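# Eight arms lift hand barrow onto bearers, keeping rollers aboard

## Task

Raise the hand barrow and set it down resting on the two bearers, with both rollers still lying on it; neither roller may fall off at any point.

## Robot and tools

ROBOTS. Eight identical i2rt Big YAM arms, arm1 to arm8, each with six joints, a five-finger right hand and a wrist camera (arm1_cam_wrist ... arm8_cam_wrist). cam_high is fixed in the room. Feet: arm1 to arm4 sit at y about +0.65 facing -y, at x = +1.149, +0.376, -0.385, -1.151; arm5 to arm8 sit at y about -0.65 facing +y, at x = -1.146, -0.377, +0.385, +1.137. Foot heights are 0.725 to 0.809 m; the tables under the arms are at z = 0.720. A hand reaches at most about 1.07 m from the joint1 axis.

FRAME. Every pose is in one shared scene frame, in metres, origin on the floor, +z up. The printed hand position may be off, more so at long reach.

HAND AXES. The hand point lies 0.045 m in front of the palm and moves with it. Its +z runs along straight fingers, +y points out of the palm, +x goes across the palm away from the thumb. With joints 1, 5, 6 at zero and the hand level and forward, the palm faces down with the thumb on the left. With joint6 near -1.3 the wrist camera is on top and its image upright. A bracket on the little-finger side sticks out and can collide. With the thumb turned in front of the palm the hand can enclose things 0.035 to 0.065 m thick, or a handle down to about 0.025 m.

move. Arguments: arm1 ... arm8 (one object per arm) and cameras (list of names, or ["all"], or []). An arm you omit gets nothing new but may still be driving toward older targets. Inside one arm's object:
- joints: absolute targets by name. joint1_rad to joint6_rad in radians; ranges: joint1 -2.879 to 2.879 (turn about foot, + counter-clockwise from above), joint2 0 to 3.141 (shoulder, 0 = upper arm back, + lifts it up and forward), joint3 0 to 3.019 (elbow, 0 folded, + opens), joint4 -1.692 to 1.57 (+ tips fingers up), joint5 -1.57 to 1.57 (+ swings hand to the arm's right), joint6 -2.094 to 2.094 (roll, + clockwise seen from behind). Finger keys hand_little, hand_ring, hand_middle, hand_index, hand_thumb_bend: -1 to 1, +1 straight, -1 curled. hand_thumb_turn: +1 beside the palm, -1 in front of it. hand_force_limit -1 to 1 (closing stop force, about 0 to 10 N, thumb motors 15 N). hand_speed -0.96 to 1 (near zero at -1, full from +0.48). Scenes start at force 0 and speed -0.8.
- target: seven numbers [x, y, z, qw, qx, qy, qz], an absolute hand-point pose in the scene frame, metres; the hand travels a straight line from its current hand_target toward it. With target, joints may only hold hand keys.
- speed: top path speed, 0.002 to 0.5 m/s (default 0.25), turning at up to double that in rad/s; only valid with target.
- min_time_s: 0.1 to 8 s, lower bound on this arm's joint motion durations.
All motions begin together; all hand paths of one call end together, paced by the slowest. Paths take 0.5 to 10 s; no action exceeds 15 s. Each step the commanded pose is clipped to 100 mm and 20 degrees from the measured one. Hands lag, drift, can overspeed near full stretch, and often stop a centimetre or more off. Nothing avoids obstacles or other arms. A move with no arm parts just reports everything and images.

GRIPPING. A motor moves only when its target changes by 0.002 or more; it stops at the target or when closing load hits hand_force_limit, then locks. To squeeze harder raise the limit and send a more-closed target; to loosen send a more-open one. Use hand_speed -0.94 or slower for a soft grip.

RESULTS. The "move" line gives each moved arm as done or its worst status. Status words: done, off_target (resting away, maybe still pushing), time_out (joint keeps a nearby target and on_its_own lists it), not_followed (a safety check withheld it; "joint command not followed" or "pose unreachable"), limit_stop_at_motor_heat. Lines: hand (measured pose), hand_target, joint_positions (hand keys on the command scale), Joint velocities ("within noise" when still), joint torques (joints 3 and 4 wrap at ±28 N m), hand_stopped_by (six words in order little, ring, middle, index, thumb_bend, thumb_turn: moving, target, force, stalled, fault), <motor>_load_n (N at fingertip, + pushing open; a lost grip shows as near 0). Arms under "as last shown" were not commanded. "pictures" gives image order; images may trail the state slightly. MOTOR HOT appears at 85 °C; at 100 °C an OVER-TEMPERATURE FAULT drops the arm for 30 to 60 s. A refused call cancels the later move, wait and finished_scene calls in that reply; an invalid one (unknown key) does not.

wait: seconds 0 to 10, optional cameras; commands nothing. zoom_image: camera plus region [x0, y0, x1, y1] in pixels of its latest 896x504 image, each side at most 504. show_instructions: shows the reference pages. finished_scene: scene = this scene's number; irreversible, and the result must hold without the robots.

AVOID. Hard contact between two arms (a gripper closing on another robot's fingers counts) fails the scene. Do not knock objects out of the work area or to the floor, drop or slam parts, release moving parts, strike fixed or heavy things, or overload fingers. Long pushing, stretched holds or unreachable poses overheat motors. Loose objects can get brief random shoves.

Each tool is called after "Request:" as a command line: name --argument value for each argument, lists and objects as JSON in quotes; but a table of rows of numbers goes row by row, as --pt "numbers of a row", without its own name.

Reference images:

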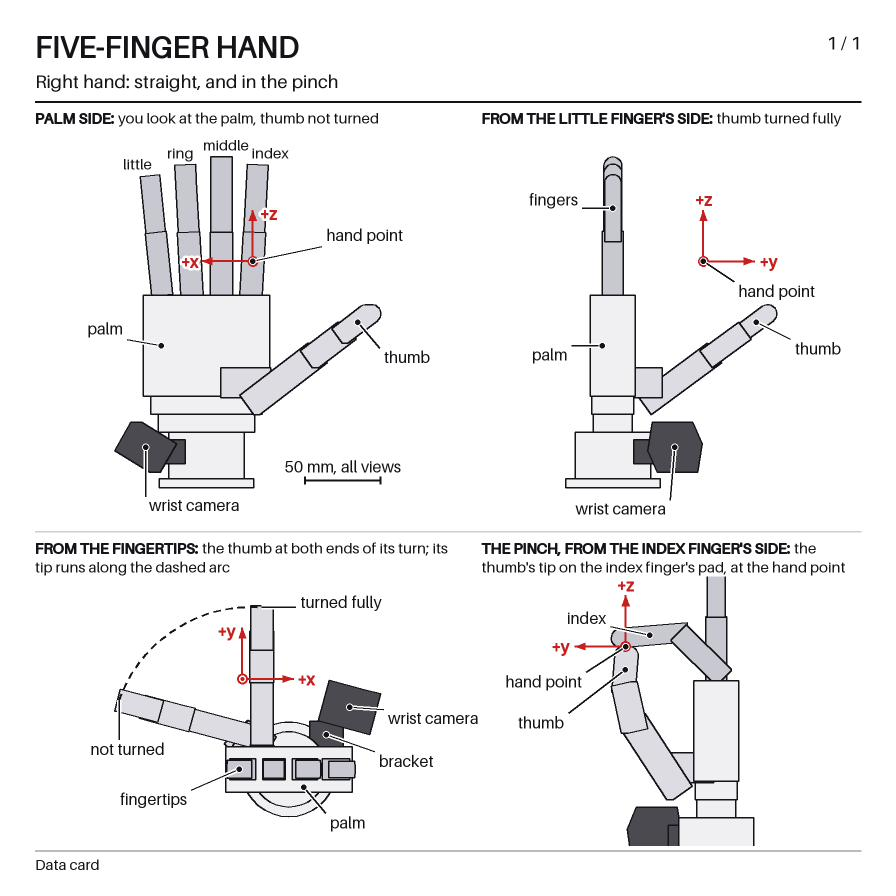

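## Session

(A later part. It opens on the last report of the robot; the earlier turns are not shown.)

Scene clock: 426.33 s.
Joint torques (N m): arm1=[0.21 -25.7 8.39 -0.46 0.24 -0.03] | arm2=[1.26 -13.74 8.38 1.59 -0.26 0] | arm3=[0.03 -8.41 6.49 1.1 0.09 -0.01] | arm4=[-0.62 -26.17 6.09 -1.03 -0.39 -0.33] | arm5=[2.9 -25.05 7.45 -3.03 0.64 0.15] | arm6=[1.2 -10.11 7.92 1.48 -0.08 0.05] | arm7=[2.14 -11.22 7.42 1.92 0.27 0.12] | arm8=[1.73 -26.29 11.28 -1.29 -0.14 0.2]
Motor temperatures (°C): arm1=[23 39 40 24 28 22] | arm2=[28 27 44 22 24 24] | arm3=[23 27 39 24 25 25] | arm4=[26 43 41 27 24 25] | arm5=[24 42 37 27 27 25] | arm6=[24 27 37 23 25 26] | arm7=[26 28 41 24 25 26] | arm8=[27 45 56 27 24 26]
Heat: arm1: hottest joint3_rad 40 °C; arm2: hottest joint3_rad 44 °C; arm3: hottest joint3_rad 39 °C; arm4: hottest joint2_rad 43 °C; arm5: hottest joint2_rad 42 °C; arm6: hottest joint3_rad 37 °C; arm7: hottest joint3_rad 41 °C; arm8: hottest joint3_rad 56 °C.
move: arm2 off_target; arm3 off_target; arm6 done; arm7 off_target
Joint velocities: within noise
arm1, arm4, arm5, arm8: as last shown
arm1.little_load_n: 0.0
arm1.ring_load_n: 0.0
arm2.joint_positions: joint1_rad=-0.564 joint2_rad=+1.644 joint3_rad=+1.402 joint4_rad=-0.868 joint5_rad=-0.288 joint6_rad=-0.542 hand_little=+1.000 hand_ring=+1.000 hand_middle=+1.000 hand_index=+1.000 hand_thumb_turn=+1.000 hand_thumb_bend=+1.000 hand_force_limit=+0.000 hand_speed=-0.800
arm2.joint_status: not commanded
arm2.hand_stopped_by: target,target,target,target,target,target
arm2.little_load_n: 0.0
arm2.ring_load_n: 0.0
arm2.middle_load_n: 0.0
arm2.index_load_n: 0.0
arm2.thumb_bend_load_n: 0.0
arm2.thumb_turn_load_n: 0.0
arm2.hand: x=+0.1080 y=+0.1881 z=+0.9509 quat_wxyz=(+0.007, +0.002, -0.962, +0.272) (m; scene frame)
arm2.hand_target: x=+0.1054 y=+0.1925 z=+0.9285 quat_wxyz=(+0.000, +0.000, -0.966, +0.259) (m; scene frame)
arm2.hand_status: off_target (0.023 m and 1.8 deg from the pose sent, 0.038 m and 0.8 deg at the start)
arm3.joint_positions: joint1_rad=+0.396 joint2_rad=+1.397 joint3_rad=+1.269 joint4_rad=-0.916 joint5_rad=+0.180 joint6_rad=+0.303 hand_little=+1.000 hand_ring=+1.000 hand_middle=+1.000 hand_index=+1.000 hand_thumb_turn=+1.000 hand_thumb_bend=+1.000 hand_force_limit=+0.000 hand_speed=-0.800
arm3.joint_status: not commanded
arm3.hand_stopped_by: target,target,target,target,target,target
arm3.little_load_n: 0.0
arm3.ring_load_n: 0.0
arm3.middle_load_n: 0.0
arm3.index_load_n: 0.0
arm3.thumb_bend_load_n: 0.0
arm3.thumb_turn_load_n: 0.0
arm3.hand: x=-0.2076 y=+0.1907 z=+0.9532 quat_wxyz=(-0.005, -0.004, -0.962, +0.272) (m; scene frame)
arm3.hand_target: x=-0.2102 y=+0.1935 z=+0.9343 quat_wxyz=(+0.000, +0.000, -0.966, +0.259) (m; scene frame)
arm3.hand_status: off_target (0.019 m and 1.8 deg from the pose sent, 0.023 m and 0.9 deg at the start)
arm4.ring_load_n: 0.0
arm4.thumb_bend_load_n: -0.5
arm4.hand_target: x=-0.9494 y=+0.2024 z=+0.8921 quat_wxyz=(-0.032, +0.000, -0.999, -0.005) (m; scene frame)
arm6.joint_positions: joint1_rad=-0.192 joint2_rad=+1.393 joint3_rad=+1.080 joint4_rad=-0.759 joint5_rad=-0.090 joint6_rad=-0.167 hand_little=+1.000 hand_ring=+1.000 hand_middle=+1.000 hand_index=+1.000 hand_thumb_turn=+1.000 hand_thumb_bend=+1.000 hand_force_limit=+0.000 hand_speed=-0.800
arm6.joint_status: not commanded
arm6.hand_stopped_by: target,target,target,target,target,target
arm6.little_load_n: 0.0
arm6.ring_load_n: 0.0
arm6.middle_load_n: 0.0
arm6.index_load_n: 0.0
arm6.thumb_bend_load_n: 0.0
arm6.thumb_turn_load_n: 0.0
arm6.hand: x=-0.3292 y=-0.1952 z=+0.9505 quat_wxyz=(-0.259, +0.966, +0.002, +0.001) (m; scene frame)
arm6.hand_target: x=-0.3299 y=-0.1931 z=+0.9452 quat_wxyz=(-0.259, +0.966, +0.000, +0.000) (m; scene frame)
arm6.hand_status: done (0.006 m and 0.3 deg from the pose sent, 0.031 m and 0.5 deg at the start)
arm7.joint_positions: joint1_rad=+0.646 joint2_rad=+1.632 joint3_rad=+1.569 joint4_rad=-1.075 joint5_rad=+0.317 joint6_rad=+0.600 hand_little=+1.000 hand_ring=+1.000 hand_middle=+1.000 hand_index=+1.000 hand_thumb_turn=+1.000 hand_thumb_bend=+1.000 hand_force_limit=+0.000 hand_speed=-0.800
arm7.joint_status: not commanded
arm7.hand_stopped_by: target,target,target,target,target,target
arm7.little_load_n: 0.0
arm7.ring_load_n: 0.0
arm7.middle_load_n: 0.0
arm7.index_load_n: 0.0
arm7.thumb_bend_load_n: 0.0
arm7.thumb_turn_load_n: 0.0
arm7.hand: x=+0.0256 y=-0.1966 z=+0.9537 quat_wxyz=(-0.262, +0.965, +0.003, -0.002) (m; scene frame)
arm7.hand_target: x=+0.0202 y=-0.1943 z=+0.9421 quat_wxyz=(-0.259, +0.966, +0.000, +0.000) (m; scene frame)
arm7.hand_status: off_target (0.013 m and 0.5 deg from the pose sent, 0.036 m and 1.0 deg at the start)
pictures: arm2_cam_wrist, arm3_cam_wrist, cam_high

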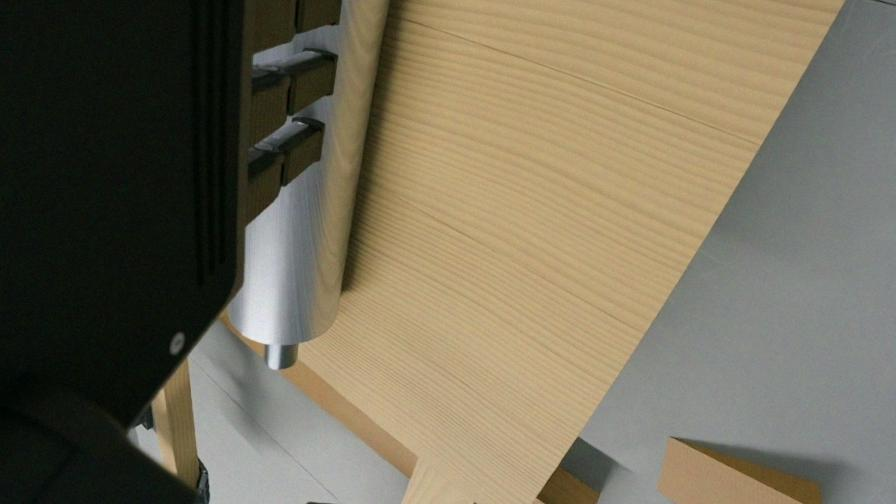

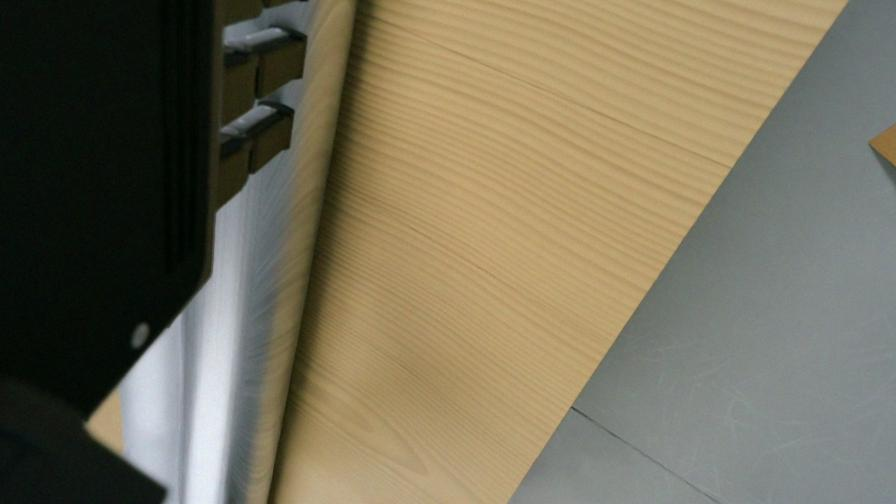

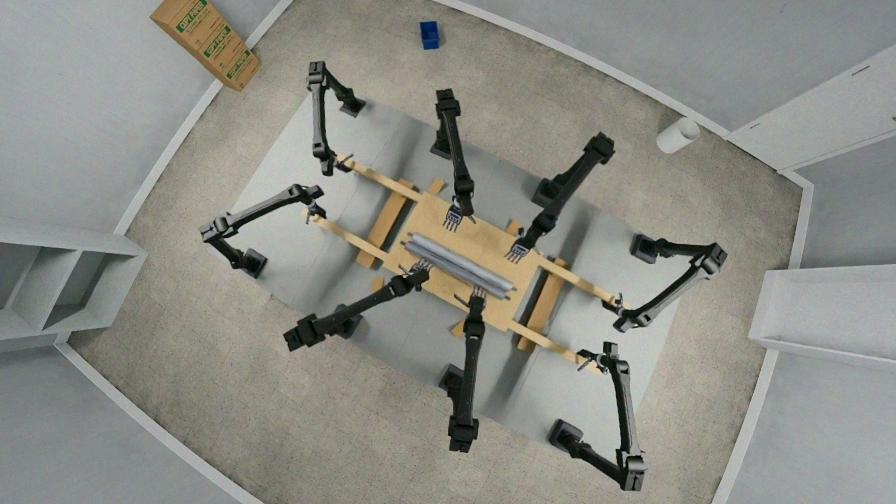

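Request:
move --arm1 '{"target": [0.842, 0.191, 0.848, 0.030, 0, -0.999, -0.01], "speed": 0.04}' --arm4 '{"target": [-0.946, 0.200, 0.853, -0.033, 0, -0.999, -0.01], "speed": 0.04}' --arm5 '{"target": [-1.007, -0.214, 0.853, 0.020, 0.999, 0, 0.028], "speed": 0.04}' --arm8 '{"target": [0.788, -0.226, 0.848, 0.020, 0.999, 0, -0.03], "speed": 0.04}' --cameras '["cam_high", "arm1_cam_wrist", "arm4_cam_wrist", "arm5_cam_wrist", "arm8_cam_wrist"]'

Request:
zoom_image --camera "cam_high" --region '[360, 160, 600, 360]'

Scene clock: 444.87 s.
Joint torques (N m): arm1=[0.5 -21.13 7.36 0.43 0.21 -0.01] | arm2=[0.21 -13.74 7.94 1.61 -0.18 0.01] | arm3=[0.21 -8.29 6.58 1.13 0.1 -0.03] | arm4=[0.03 -20.48 5.67 0.51 -0.18 -0.28] | arm5=[2.84 -17.85 5.26 -0.24 0.28 0.14] | arm6=[1.44 -10.23 7.9 1.47 -0.06 0.05] | arm7=[2.08 -11.63 7.54 1.92 0.27 0.13] | arm8=[1.32 -19.08 8.38 0.27 -0.23 0.15]
Motor temperatures (°C): arm1=[23 39 38 24 28 22] | arm2=[28 27 42 22 24 24] | arm3=[23 27 38 24 25 25] | arm4=[26 43 40 27 24 25] | arm5=[24 41 37 27 27 25] | arm6=[24 27 37 23 25 26] | arm7=[26 28 40 24 25 26] | arm8=[27 44 54 27 24 26]
Heat: arm1: hottest joint2_rad 39 °C; arm2: hottest joint3_rad 42 °C; arm3: hottest joint3_rad 38 °C; arm4: hottest joint2_rad 43 °C; arm5: hottest joint2_rad 41 °C; arm6: hottest joint3_rad 37 °C; arm7: hottest joint3_rad 40 °C; arm8: hottest joint3_rad 54 °C.
move: arm1 off_target; arm4 done; arm5 off_target; arm8 done
Joint velocities: within noise
arm1.joint_positions: joint1_rad=-0.542 joint2_rad=+2.042 joint3_rad=+1.812 joint4_rad=-1.372 joint5_rad=+0.054 joint6_rad=-0.552 hand_little=+0.000 hand_ring=+0.000 hand_middle=+0.000 hand_index=+0.000 hand_thumb_turn=-1.000 hand_thumb_bend=+1.000 hand_force_limit=-0.400 hand_speed=-0.400
arm1.joint_status: not commanded
arm1.hand_stopped_by: target,target,target,target,target,target
arm1.little_load_n: 0.0
arm1.ring_load_n: 0.0
arm1.middle_load_n: 0.0
arm1.index_load_n: 0.0
arm1.thumb_bend_load_n: 0.0
arm1.thumb_turn_load_n: 0.0
arm1.hand: x=+0.8495 y=+0.1911 z=+0.8348 quat_wxyz=(+0.019, +0.003, -0.999, -0.026) (m; scene frame)
arm1.hand_target: x=+0.8421 y=+0.1912 z=+0.8480 quat_wxyz=(+0.030, +0.000, -0.999, -0.010) (m; scene frame)
arm1.hand_status: off_target (0.015 m and 2.2 deg from the pose sent, 0.007 m and 4.2 deg at the start)
arm2, arm3, arm6, arm7: as last shown
arm2.thumb_turn_load_n: -0.5
arm3.thumb_turn_load_n: -0.5
arm4.joint_positions: joint1_rad=+0.359 joint2_rad=+1.830 joint3_rad=+1.466 joint4_rad=-1.222 joint5_rad=-0.065 joint6_rad=+0.322 hand_little=+0.000 hand_ring=+0.000 hand_middle=+0.000 hand_index=+0.000 hand_thumb_turn=-1.000 hand_thumb_bend=+1.000 hand_force_limit=-0.400 hand_speed=-0.400
arm4.joint_status: not commanded
arm4.hand_stopped_by: target,target,target,target,target,target
arm4.little_load_n: 0.0
arm4.ring_load_n: 0.0
arm4.middle_load_n: 0.0
arm4.index_load_n: 0.0
arm4.thumb_bend_load_n: 0.0
arm4.thumb_turn_load_n: 0.0
arm4.hand: x=-0.9409 y=+0.1992 z=+0.8460 quat_wxyz=(-0.029, -0.004, -0.999, -0.018) (m; scene frame)
arm4.hand_target: x=-0.9460 y=+0.1999 z=+0.8530 quat_wxyz=(-0.033, +0.000, -0.999, -0.010) (m; scene frame)
arm4.hand_status: done (0.009 m and 1.1 deg from the pose sent, 0.007 m and 2.5 deg at the start)
arm5.joint_positions: joint1_rad=-0.338 joint2_rad=+1.821 joint3_rad=+1.454 joint4_rad=-1.241 joint5_rad=+0.071 joint6_rad=-0.313 hand_little=+0.000 hand_ring=+0.000 hand_middle=+0.000 hand_index=+0.000 hand_thumb_turn=-1.000 hand_thumb_bend=+1.000 hand_force_limit=-0.400 hand_speed=-0.400
arm5.joint_status: not commanded
arm5.hand_stopped_by: target,target,target,target,target,target
arm5.little_load_n: 0.5
arm5.ring_load_n: 0.0
arm5.middle_load_n: 0.0
arm5.index_load_n: 0.0
arm5.thumb_bend_load_n: -0.5
arm5.thumb_turn_load_n: 0.0
arm5.hand: x=-1.0034 y=-0.2136 z=+0.8420 quat_wxyz=(+0.030, +0.999, +0.005, +0.022) (m; scene frame)
arm5.hand_target: x=-1.0069 y=-0.2141 z=+0.8527 quat_wxyz=(+0.020, +0.999, +0.000, +0.028) (m; scene frame)
arm5.hand_status: off_target (0.012 m and 1.4 deg from the pose sent, 0.005 m and 3.8 deg at the start)
arm7.index_load_n: -0.5
arm8.joint_positions: joint1_rad=+0.573 joint2_rad=+1.898 joint3_rad=+1.673 joint4_rad=-1.365 joint5_rad=-0.078 joint6_rad=+0.542 hand_little=+0.000 hand_ring=+0.000 hand_middle=+0.000 hand_index=+0.000 hand_thumb_turn=-1.000 hand_thumb_bend=+1.000 hand_force_limit=-0.400 hand_speed=-0.400
arm8.joint_status: not commanded
arm8.hand_stopped_by: target,target,target,target,target,target
arm8.little_load_n: 0.0
arm8.ring_load_n: 0.0
arm8.middle_load_n: 0.5
arm8.index_load_n: 0.0
arm8.thumb_bend_load_n: 0.0
arm8.thumb_turn_load_n: 0.0
arm8.hand: x=+0.7951 y=-0.2251 z=+0.8416 quat_wxyz=(+0.028, +0.999, +0.000, -0.023) (m; scene frame)
arm8.hand_target: x=+0.7880 y=-0.2262 z=+0.8480 quat_wxyz=(+0.020, +0.999, +0.000, -0.030) (m; scene frame)
arm8.hand_status: done (0.010 m and 1.2 deg from the pose sent, 0.010 m and 4.3 deg at the start)
pictures: arm1_cam_wrist, arm4_cam_wrist, arm5_cam_wrist, arm8_cam_wrist, cam_high

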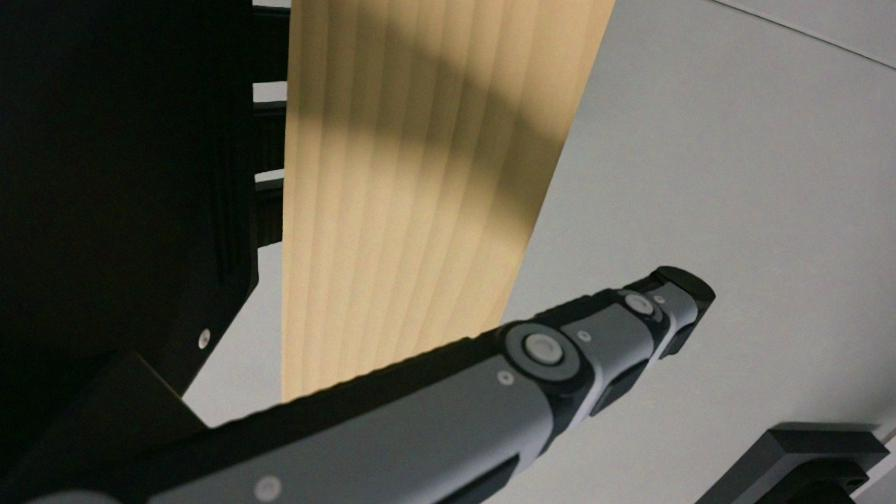

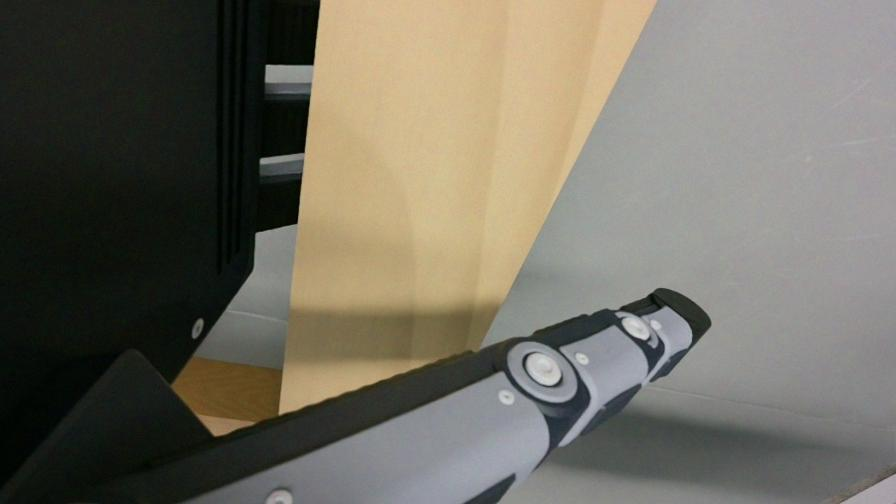

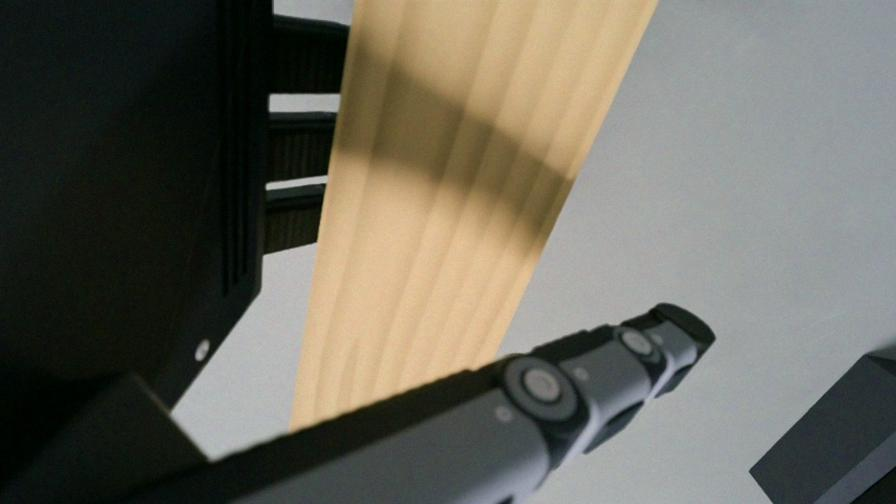

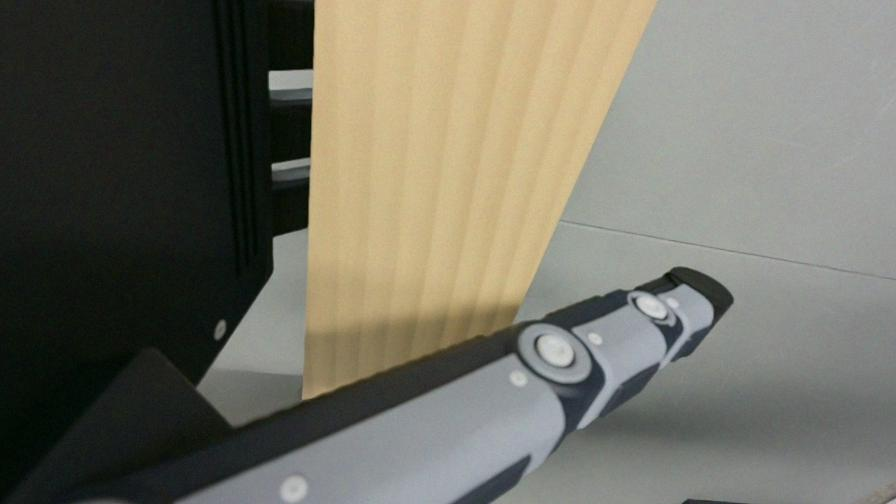

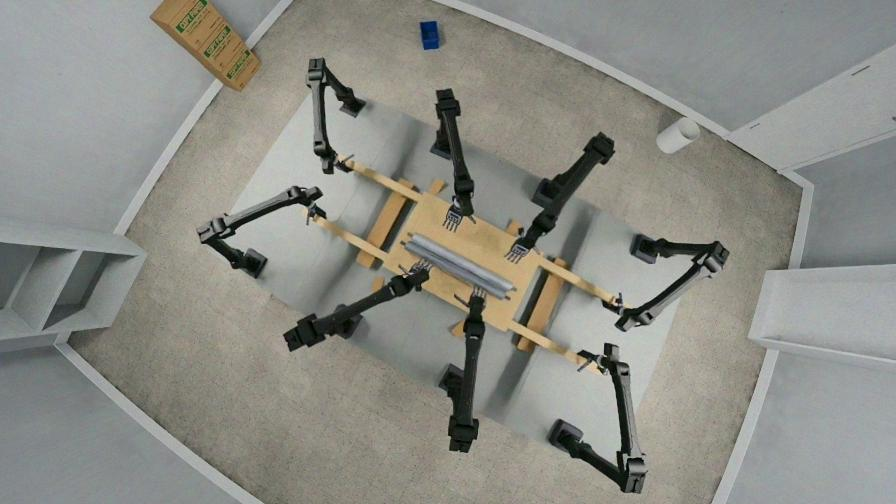

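Scaled by 2.100 from the camera's 896x504 image, which has a finer 1280x720 frame.

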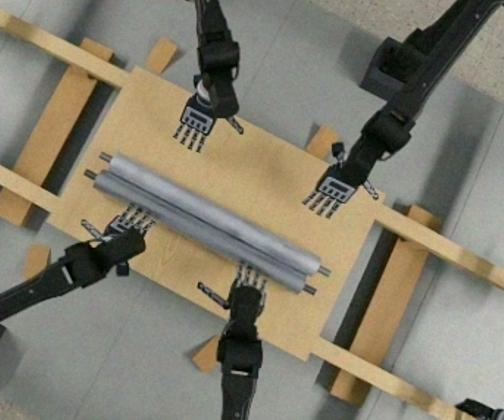

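Request:
move --arm1 '{"joints": {"hand_little": 1, "hand_ring": 1, "hand_middle": 1, "hand_index": 1}}' --arm4 '{"joints": {"hand_little": 1, "hand_ring": 1, "hand_middle": 1, "hand_index": 1}}' --arm5 '{"joints": {"hand_little": 1, "hand_ring": 1, "hand_middle": 1, "hand_index": 1}}' --arm8 '{"joints": {"hand_little": 1, "hand_ring": 1, "hand_middle": 1, "hand_index": 1}}' --cameras '["arm1_cam_wrist", "arm4_cam_wrist", "arm5_cam_wrist", "arm8_cam_wrist", "cam_high"]'

Request:
move --arm1 '{"target": [0.848, 0.191, 0.96, 0.020, 0, -0.999, -0.02], "speed": 0.12}' --arm4 '{"target": [-0.941, 0.199, 0.96, -0.029, 0, -0.999, -0.015], "speed": 0.12}' --arm5 '{"target": [-1.004, -0.214, 0.96, 0.028, 0.999, 0, 0.024], "speed": 0.12}' --arm8 '{"target": [0.795, -0.225, 0.96, 0.026, 0.999, 0, -0.025], "speed": 0.12}' --cameras '["cam_high", "arm1_cam_wrist", "arm2_cam_wrist", "arm6_cam_wrist", "arm7_cam_wrist"]'

Request:
zoom_image --camera "cam_high" --region '[360, 160, 600, 360]'

Scene clock: 469.00 s.
Joint torques (N m): arm1=[0.03 -20.95 7.35 0.4 0.26 -0.01] | arm2=[1.32 -13.98 8.4 1.74 -0.24 -0.04] | arm3=[0.21 -8.29 6.54 1.09 0.09 -0.04] | arm4=[0.09 -20.25 5.72 0.53 -0.17 -0.2] | arm5=[2.96 -17.32 5.45 -0.28 0.18 0.1] | arm6=[1.44 -10.17 8.05 1.47 -0.06 0.04] | arm7=[2.08 -11.63 7.56 1.94 0.27 0.13] | arm8=[1.32 -19.14 8.39 0.27 -0.21 0.15]
Motor temperatures (°C): arm1=[23 36 35 24 28 22] | arm2=[28 27 40 22 24 24] | arm3=[23 26 37 24 25 25] | arm4=[26 38 39 27 24 25] | arm5=[24 41 35 27 27 25] | arm6=[24 27 36 23 25 26] | arm7=[26 27 39 24 25 26] | arm8=[27 40 50 27 24 26]
Heat: arm1: hottest joint2_rad 36 °C; arm2: hottest joint3_rad 40 °C; arm3: hottest joint3_rad 37 °C; arm4: hottest joint3_rad 39 °C; arm5: hottest joint2_rad 41 °C; arm6: hottest joint3_rad 36 °C; arm7: hottest joint3_rad 39 °C; arm8: hottest joint3_rad 50 °C.
move: arm1 done; arm4 done; arm5 done; arm8 done
Joint velocities: within noise
arm1.joint_positions: joint1_rad=-0.542 joint2_rad=+2.042 joint3_rad=+1.812 joint4_rad=-1.372 joint5_rad=+0.055 joint6_rad=-0.552 hand_little=+1.000 hand_ring=+1.000 hand_middle=+1.000 hand_index=+1.000 hand_thumb_turn=-1.000 hand_thumb_bend=+1.000 hand_force_limit=-0.400 hand_speed=-0.400
arm1.joint_status: all done
arm1.hand_stopped_by: target,target,target,target,target,target
arm1.little_load_n: 0.0
arm1.ring_load_n: 0.0
arm1.middle_load_n: 0.0
arm1.index_load_n: 0.0
arm1.thumb_bend_load_n: 0.0
arm1.thumb_turn_load_n: 0.0
arm1.hand: x=+0.8493 y=+0.1912 z=+0.8348 quat_wxyz=(+0.019, +0.003, -0.999, -0.026) (m; scene frame)
arm1.hand_target: x=+0.8421 y=+0.1912 z=+0.8480 quat_wxyz=(+0.030, +0.000, -0.999, -0.010) (m; scene frame)
arm1.hand_status: not commanded
arm2, arm3, arm6, arm7: as last shown
arm3.thumb_turn_load_n: 0.0
arm4.joint_positions: joint1_rad=+0.359 joint2_rad=+1.830 joint3_rad=+1.465 joint4_rad=-1.222 joint5_rad=-0.066 joint6_rad=+0.320 hand_little=+1.000 hand_ring=+1.000 hand_middle=+1.000 hand_index=+1.000 hand_thumb_turn=-1.000 hand_thumb_bend=+1.000 hand_force_limit=-0.400 hand_speed=-0.400
arm4.joint_status: all done
arm4.hand_stopped_by: target,target,target,target,target,target
arm4.little_load_n: 0.0
arm4.ring_load_n: 0.0
arm4.middle_load_n: 0.0
arm4.index_load_n: 0.0
arm4.thumb_bend_load_n: 0.0
arm4.thumb_turn_load_n: 0.0
arm4.hand: x=-0.9412 y=+0.1997 z=+0.8459 quat_wxyz=(-0.029, -0.002, -0.999, -0.018) (m; scene frame)
arm4.hand_target: x=-0.9460 y=+0.1999 z=+0.8529 quat_wxyz=(-0.033, +0.000, -0.999, -0.010) (m; scene frame)
arm4.hand_status: not commanded
arm5.joint_positions: joint1_rad=-0.338 joint2_rad=+1.813 joint3_rad=+1.452 joint4_rad=-1.241 joint5_rad=+0.073 joint6_rad=-0.308 hand_little=+1.000 hand_ring=+1.000 hand_middle=+1.000 hand_index=+1.000 hand_thumb_turn=-1.000 hand_thumb_bend=+1.000 hand_force_limit=-0.400 hand_speed=-0.400
arm5.joint_status: all done
arm5.hand_stopped_by: target,target,target,target,target,target
arm5.little_load_n: 0.0
arm5.ring_load_n: 0.0
arm5.middle_load_n: -0.5
arm5.index_load_n: 0.0
arm5.thumb_bend_load_n: 0.0
arm5.thumb_turn_load_n: 0.0
arm5.hand: x=-1.0034 y=-0.2139 z=+0.8448 quat_wxyz=(+0.027, +0.999, +0.002, +0.024) (m; scene frame)
arm5.hand_target: x=-1.0069 y=-0.2139 z=+0.8528 quat_wxyz=(+0.020, +0.999, +0.000, +0.028) (m; scene frame)
arm5.hand_status: not commanded
arm7.index_load_n: 0.0
arm8.joint_positions: joint1_rad=+0.573 joint2_rad=+1.898 joint3_rad=+1.673 joint4_rad=-1.365 joint5_rad=-0.078 joint6_rad=+0.542 hand_little=+1.000 hand_ring=+1.000 hand_middle=+1.000 hand_index=+1.000 hand_thumb_turn=-1.000 hand_thumb_bend=+1.000 hand_force_limit=-0.400 hand_speed=-0.400
arm8.joint_status: all done
arm8.hand_stopped_by: target,target,target,target,target,target
arm8.little_load_n: 0.0
arm8.ring_load_n: 0.0
arm8.middle_load_n: 0.0
arm8.index_load_n: 0.0
arm8.thumb_bend_load_n: 0.0
arm8.thumb_turn_load_n: 0.0
arm8.hand: x=+0.7950 y=-0.2249 z=+0.8415 quat_wxyz=(+0.028, +0.999, +0.000, -0.023) (m; scene frame)
arm8.hand_target: x=+0.7880 y=-0.2261 z=+0.8480 quat_wxyz=(+0.020, +0.999, +0.000, -0.030) (m; scene frame)
arm8.hand_status: not commanded
pictures: arm1_cam_wrist, arm4_cam_wrist, arm5_cam_wrist, arm8_cam_wrist, cam_high

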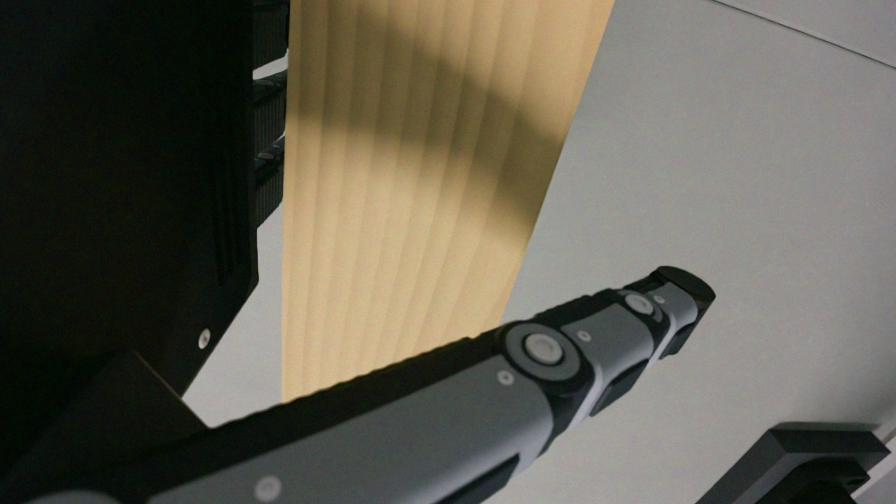

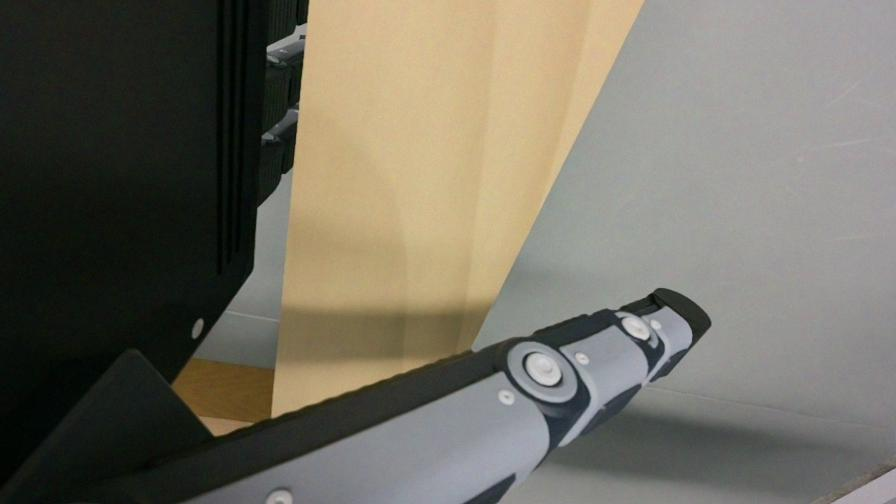

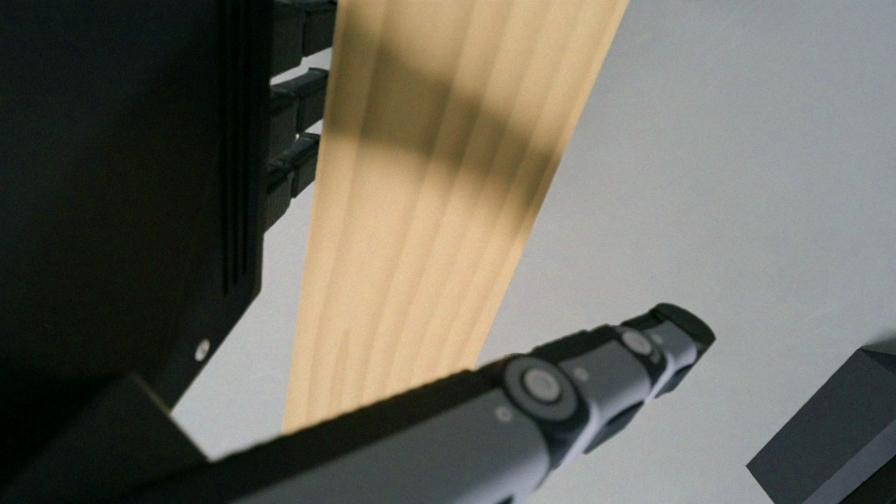

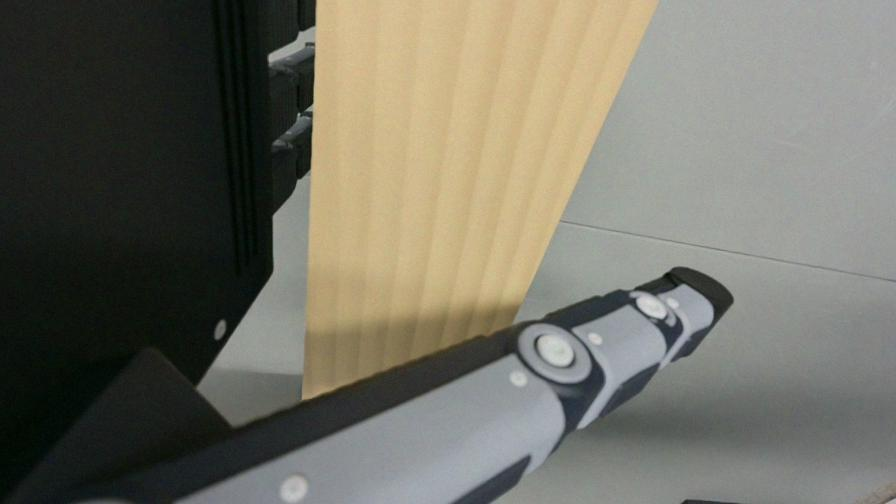

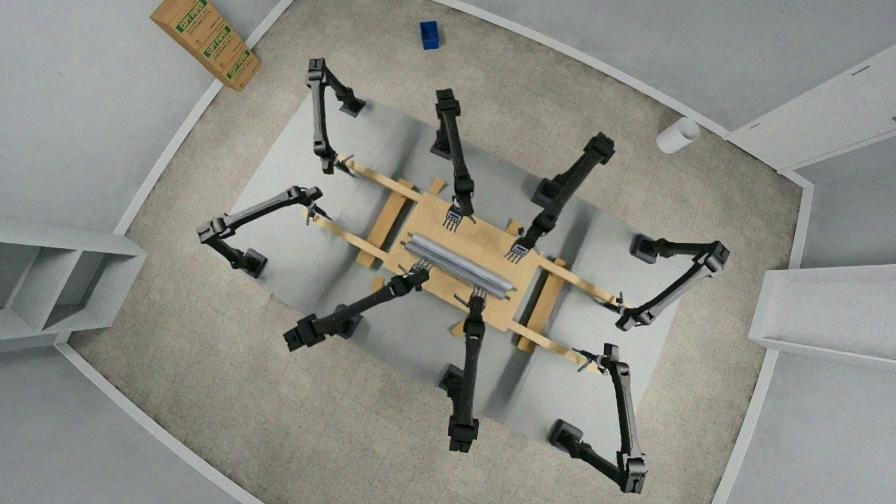

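Scene clock: 470.67 s.
Joint torques (N m): arm1=[0.85 -19.84 11.85 -0.59 0.04 0.06] | arm2=[0.73 -13.33 8.1 1.58 -0.24 0.05] | arm3=[0.03 -8.41 6.53 1.13 0.08 -0.03] | arm4=[0.97 -18.96 10.43 -0.2 -0.08 -0.11] | arm5=[2.78 -16.44 9.74 -0.81 0.08 0.05] | arm6=[1.26 -10.11 7.95 1.48 -0.06 0.05] | arm7=[2.08 -11.63 7.56 1.92 0.27 0.13] | arm8=[0.26 -18.55 12.4 -0.4 -0.11 0.01]
Motor temperatures (°C): arm1=[23 36 35 24 28 22] | arm2=[28 27 40 22 24 24] | arm3=[23 26 37 24 25 25] | arm4=[26 38 39 27 24 25] | arm5=[24 41 35 27 27 25] | arm6=[24 27 36 23 25 26] | arm7=[26 27 39 24 25 26] | arm8=[27 40 50 27 24 26]
Heat: arm1: hottest joint2_rad 36 °C; arm2: hottest joint3_rad 40 °C; arm3: hottest joint3_rad 37 °C; arm4: hottest joint3_rad 39 °C; arm5: hottest joint2_rad 41 °C; arm6: hottest joint3_rad 36 °C; arm7: hottest joint3_rad 39 °C; arm8: hottest joint3_rad 50 °C.
move: arm1 off_target; arm4 off_target; arm5 off_target; arm8 off_target
Joint velocities: within noise
arm1.joint_positions: joint1_rad=-0.542 joint2_rad=+2.022 joint3_rad=+2.040 joint4_rad=-1.660 joint5_rad=+0.053 joint6_rad=-0.551 hand_little=+1.000 hand_ring=+1.000 hand_middle=+1.000 hand_index=+1.000 hand_thumb_turn=-1.000 hand_thumb_bend=+1.000 hand_force_limit=-0.400 hand_speed=-0.400
arm1.joint_status: not commanded
arm1.hand_stopped_by: target,target,target,target,target,target
arm1.little_load_n: 0.0
arm1.ring_load_n: 0.0
arm1.middle_load_n: 0.0
arm1.index_load_n: 0.0
arm1.thumb_bend_load_n: 0.0
arm1.thumb_turn_load_n: 0.0
arm1.hand: x=+0.8541 y=+0.1972 z=+0.9367 quat_wxyz=(+0.008, +0.003, -0.999, -0.042) (m; scene frame)
arm1.hand_target: x=+0.8485 y=+0.1919 z=+0.9598 quat_wxyz=(+0.020, +0.000, -1.000, -0.020) (m; scene frame)
arm1.hand_status: off_target (0.025 m and 2.9 deg from the pose sent, 0.125 m and 0.7 deg at the start)
arm2, arm3, arm6, arm7: as last shown
arm2.little_load_n: -0.5
arm2.thumb_turn_load_n: 0.0
arm3.thumb_bend_load_n: -0.5
arm3.thumb_turn_load_n: -0.5
arm4.joint_positions: joint1_rad=+0.359 joint2_rad=+1.771 joint3_rad=+1.627 joint4_rad=-1.485 joint5_rad=-0.065 joint6_rad=+0.319 hand_little=+1.000 hand_ring=+1.000 hand_middle=+1.000 hand_index=+1.000 hand_thumb_turn=-1.000 hand_thumb_bend=+1.000 hand_force_limit=-0.400 hand_speed=-0.400
arm4.joint_status: not commanded
arm4.hand_stopped_by: target,target,target,target,target,target
arm4.little_load_n: 0.0
arm4.ring_load_n: 0.0
arm4.middle_load_n: 0.0
arm4.index_load_n: 0.0
arm4.thumb_bend_load_n: 0.0
arm4.thumb_turn_load_n: 0.0
arm4.hand: x=-0.9447 y=+0.2098 z=+0.9385 quat_wxyz=(-0.021, -0.003, -0.999, -0.038) (m; scene frame)
arm4.hand_target: x=-0.9413 y=+0.1998 z=+0.9599 quat_wxyz=(-0.029, +0.000, -0.999, -0.015) (m; scene frame)
arm4.hand_status: off_target (0.024 m and 2.8 deg from the pose sent, 0.114 m and 0.4 deg at the start)
arm5.joint_positions: joint1_rad=-0.338 joint2_rad=+1.757 joint3_rad=+1.616 joint4_rad=-1.514 joint5_rad=+0.073 joint6_rad=-0.306 hand_little=+1.000 hand_ring=+1.000 hand_middle=+1.000 hand_index=+1.000 hand_thumb_turn=-1.000 hand_thumb_bend=+1.000 hand_force_limit=-0.400 hand_speed=-0.400
arm5.joint_status: not commanded
arm5.hand_stopped_by: target,target,target,target,target,target
arm5.little_load_n: 0.0
arm5.ring_load_n: 0.0
arm5.middle_load_n: 0.0
arm5.index_load_n: 0.0
arm5.thumb_bend_load_n: 0.0
arm5.thumb_turn_load_n: 0.0
arm5.hand: x=-1.0063 y=-0.2258 z=+0.9389 quat_wxyz=(+0.052, +0.999, +0.002, +0.016) (m; scene frame)
arm5.hand_target: x=-1.0043 y=-0.2149 z=+0.9599 quat_wxyz=(+0.028, +0.999, +0.000, +0.024) (m; scene frame)
arm5.hand_status: off_target (0.024 m and 2.9 deg from the pose sent, 0.115 m and 0.3 deg at the start)
arm7.little_load_n: -0.5
arm8.joint_positions: joint1_rad=+0.573 joint2_rad=+1.871 joint3_rad=+1.886 joint4_rad=-1.647 joint5_rad=-0.078 joint6_rad=+0.543 hand_little=+1.000 hand_ring=+1.000 hand_middle=+1.000 hand_index=+1.000 hand_thumb_turn=-1.000 hand_thumb_bend=+1.000 hand_force_limit=-0.400 hand_speed=-0.400
arm8.joint_status: not commanded
arm8.hand_stopped_by: target,target,target,target,target,target
arm8.little_load_n: 0.0
arm8.ring_load_n: 0.0
arm8.middle_load_n: 0.0
arm8.index_load_n: 0.0
arm8.thumb_bend_load_n: 0.0
arm8.thumb_turn_load_n: 0.0
arm8.hand: x=+0.7995 y=-0.2342 z=+0.9395 quat_wxyz=(+0.046, +0.999, -0.001, -0.012) (m; scene frame)
arm8.hand_target: x=+0.7954 y=-0.2258 z=+0.9600 quat_wxyz=(+0.026, +0.999, +0.000, -0.025) (m; scene frame)
arm8.hand_status: off_target (0.023 m and 2.7 deg from the pose sent, 0.118 m and 0.3 deg at the start)
pictures: arm1_cam_wrist, arm2_cam_wrist, arm6_cam_wrist, arm7_cam_wrist, cam_high

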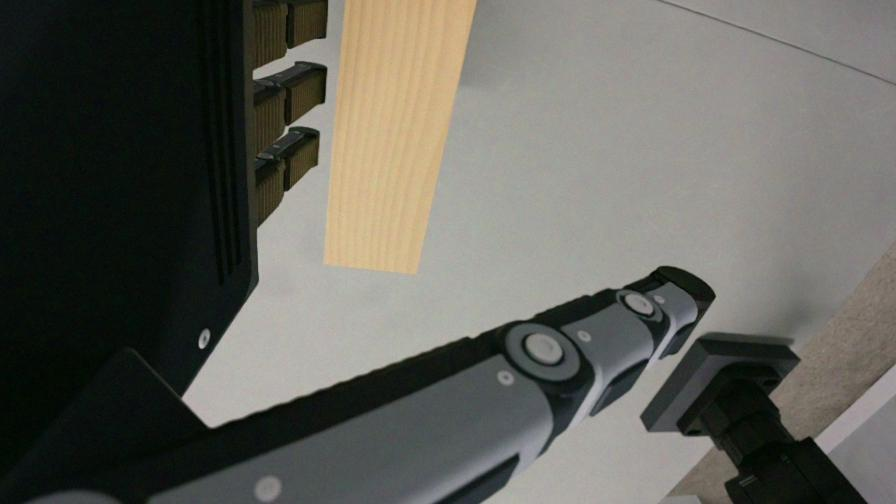

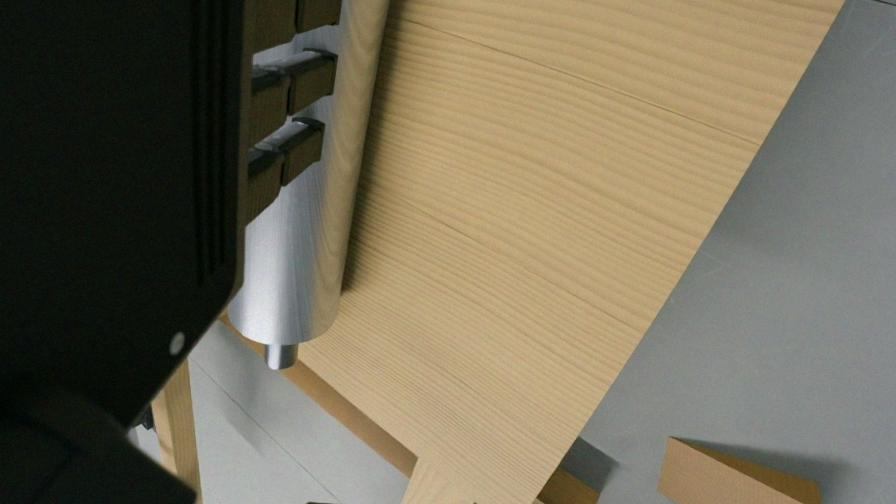

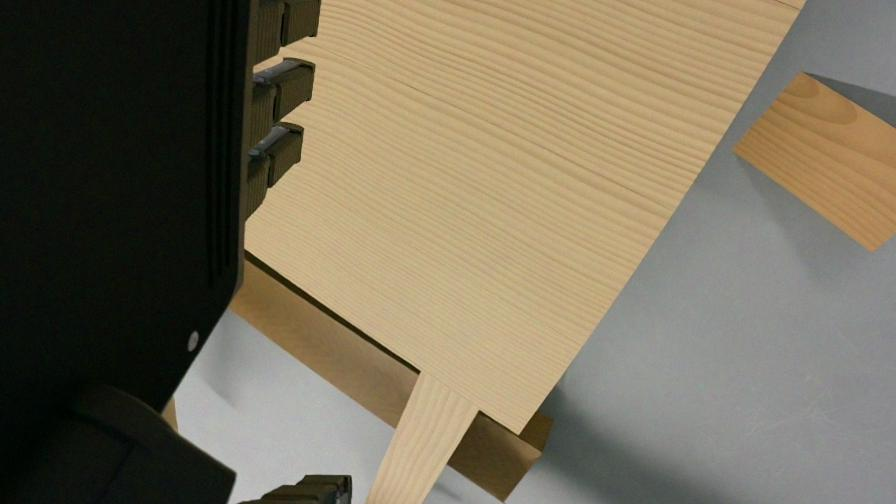

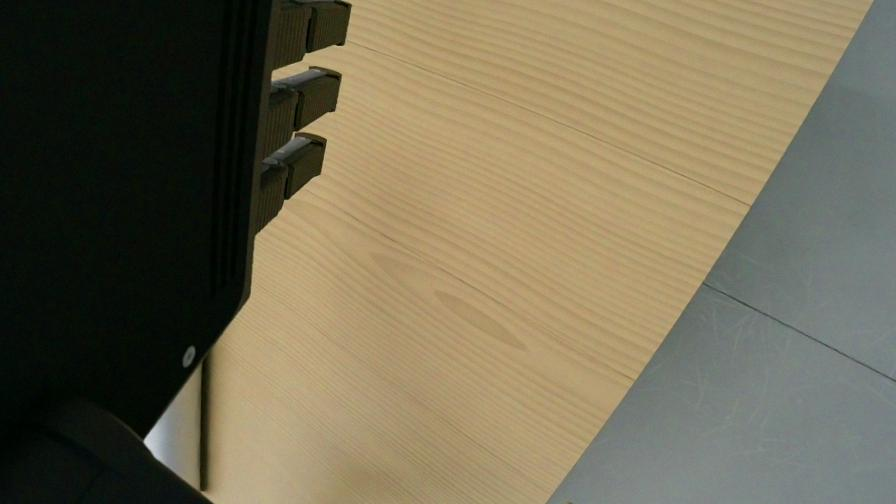

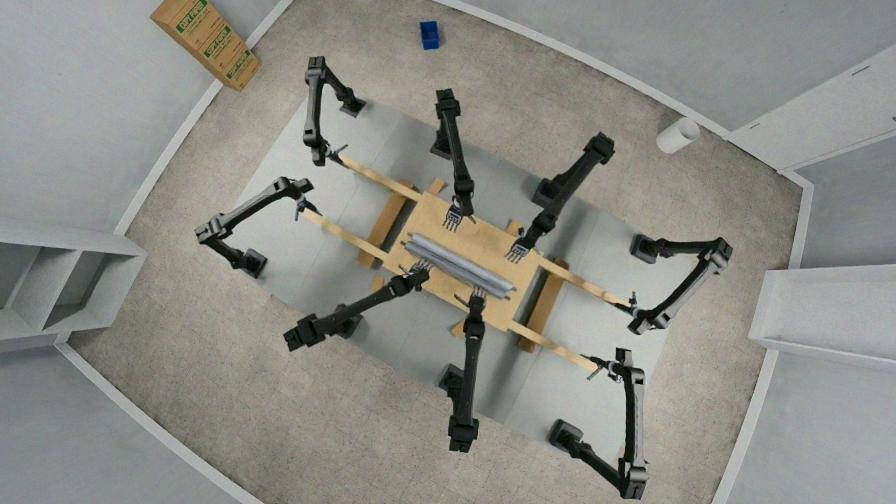

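Scaled by 2.100 from the camera's 896x504 image, which has a finer 1280x720 frame.

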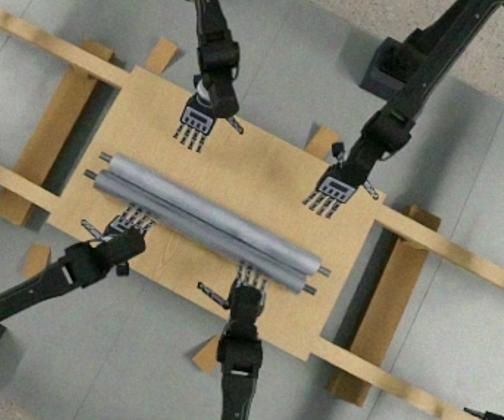

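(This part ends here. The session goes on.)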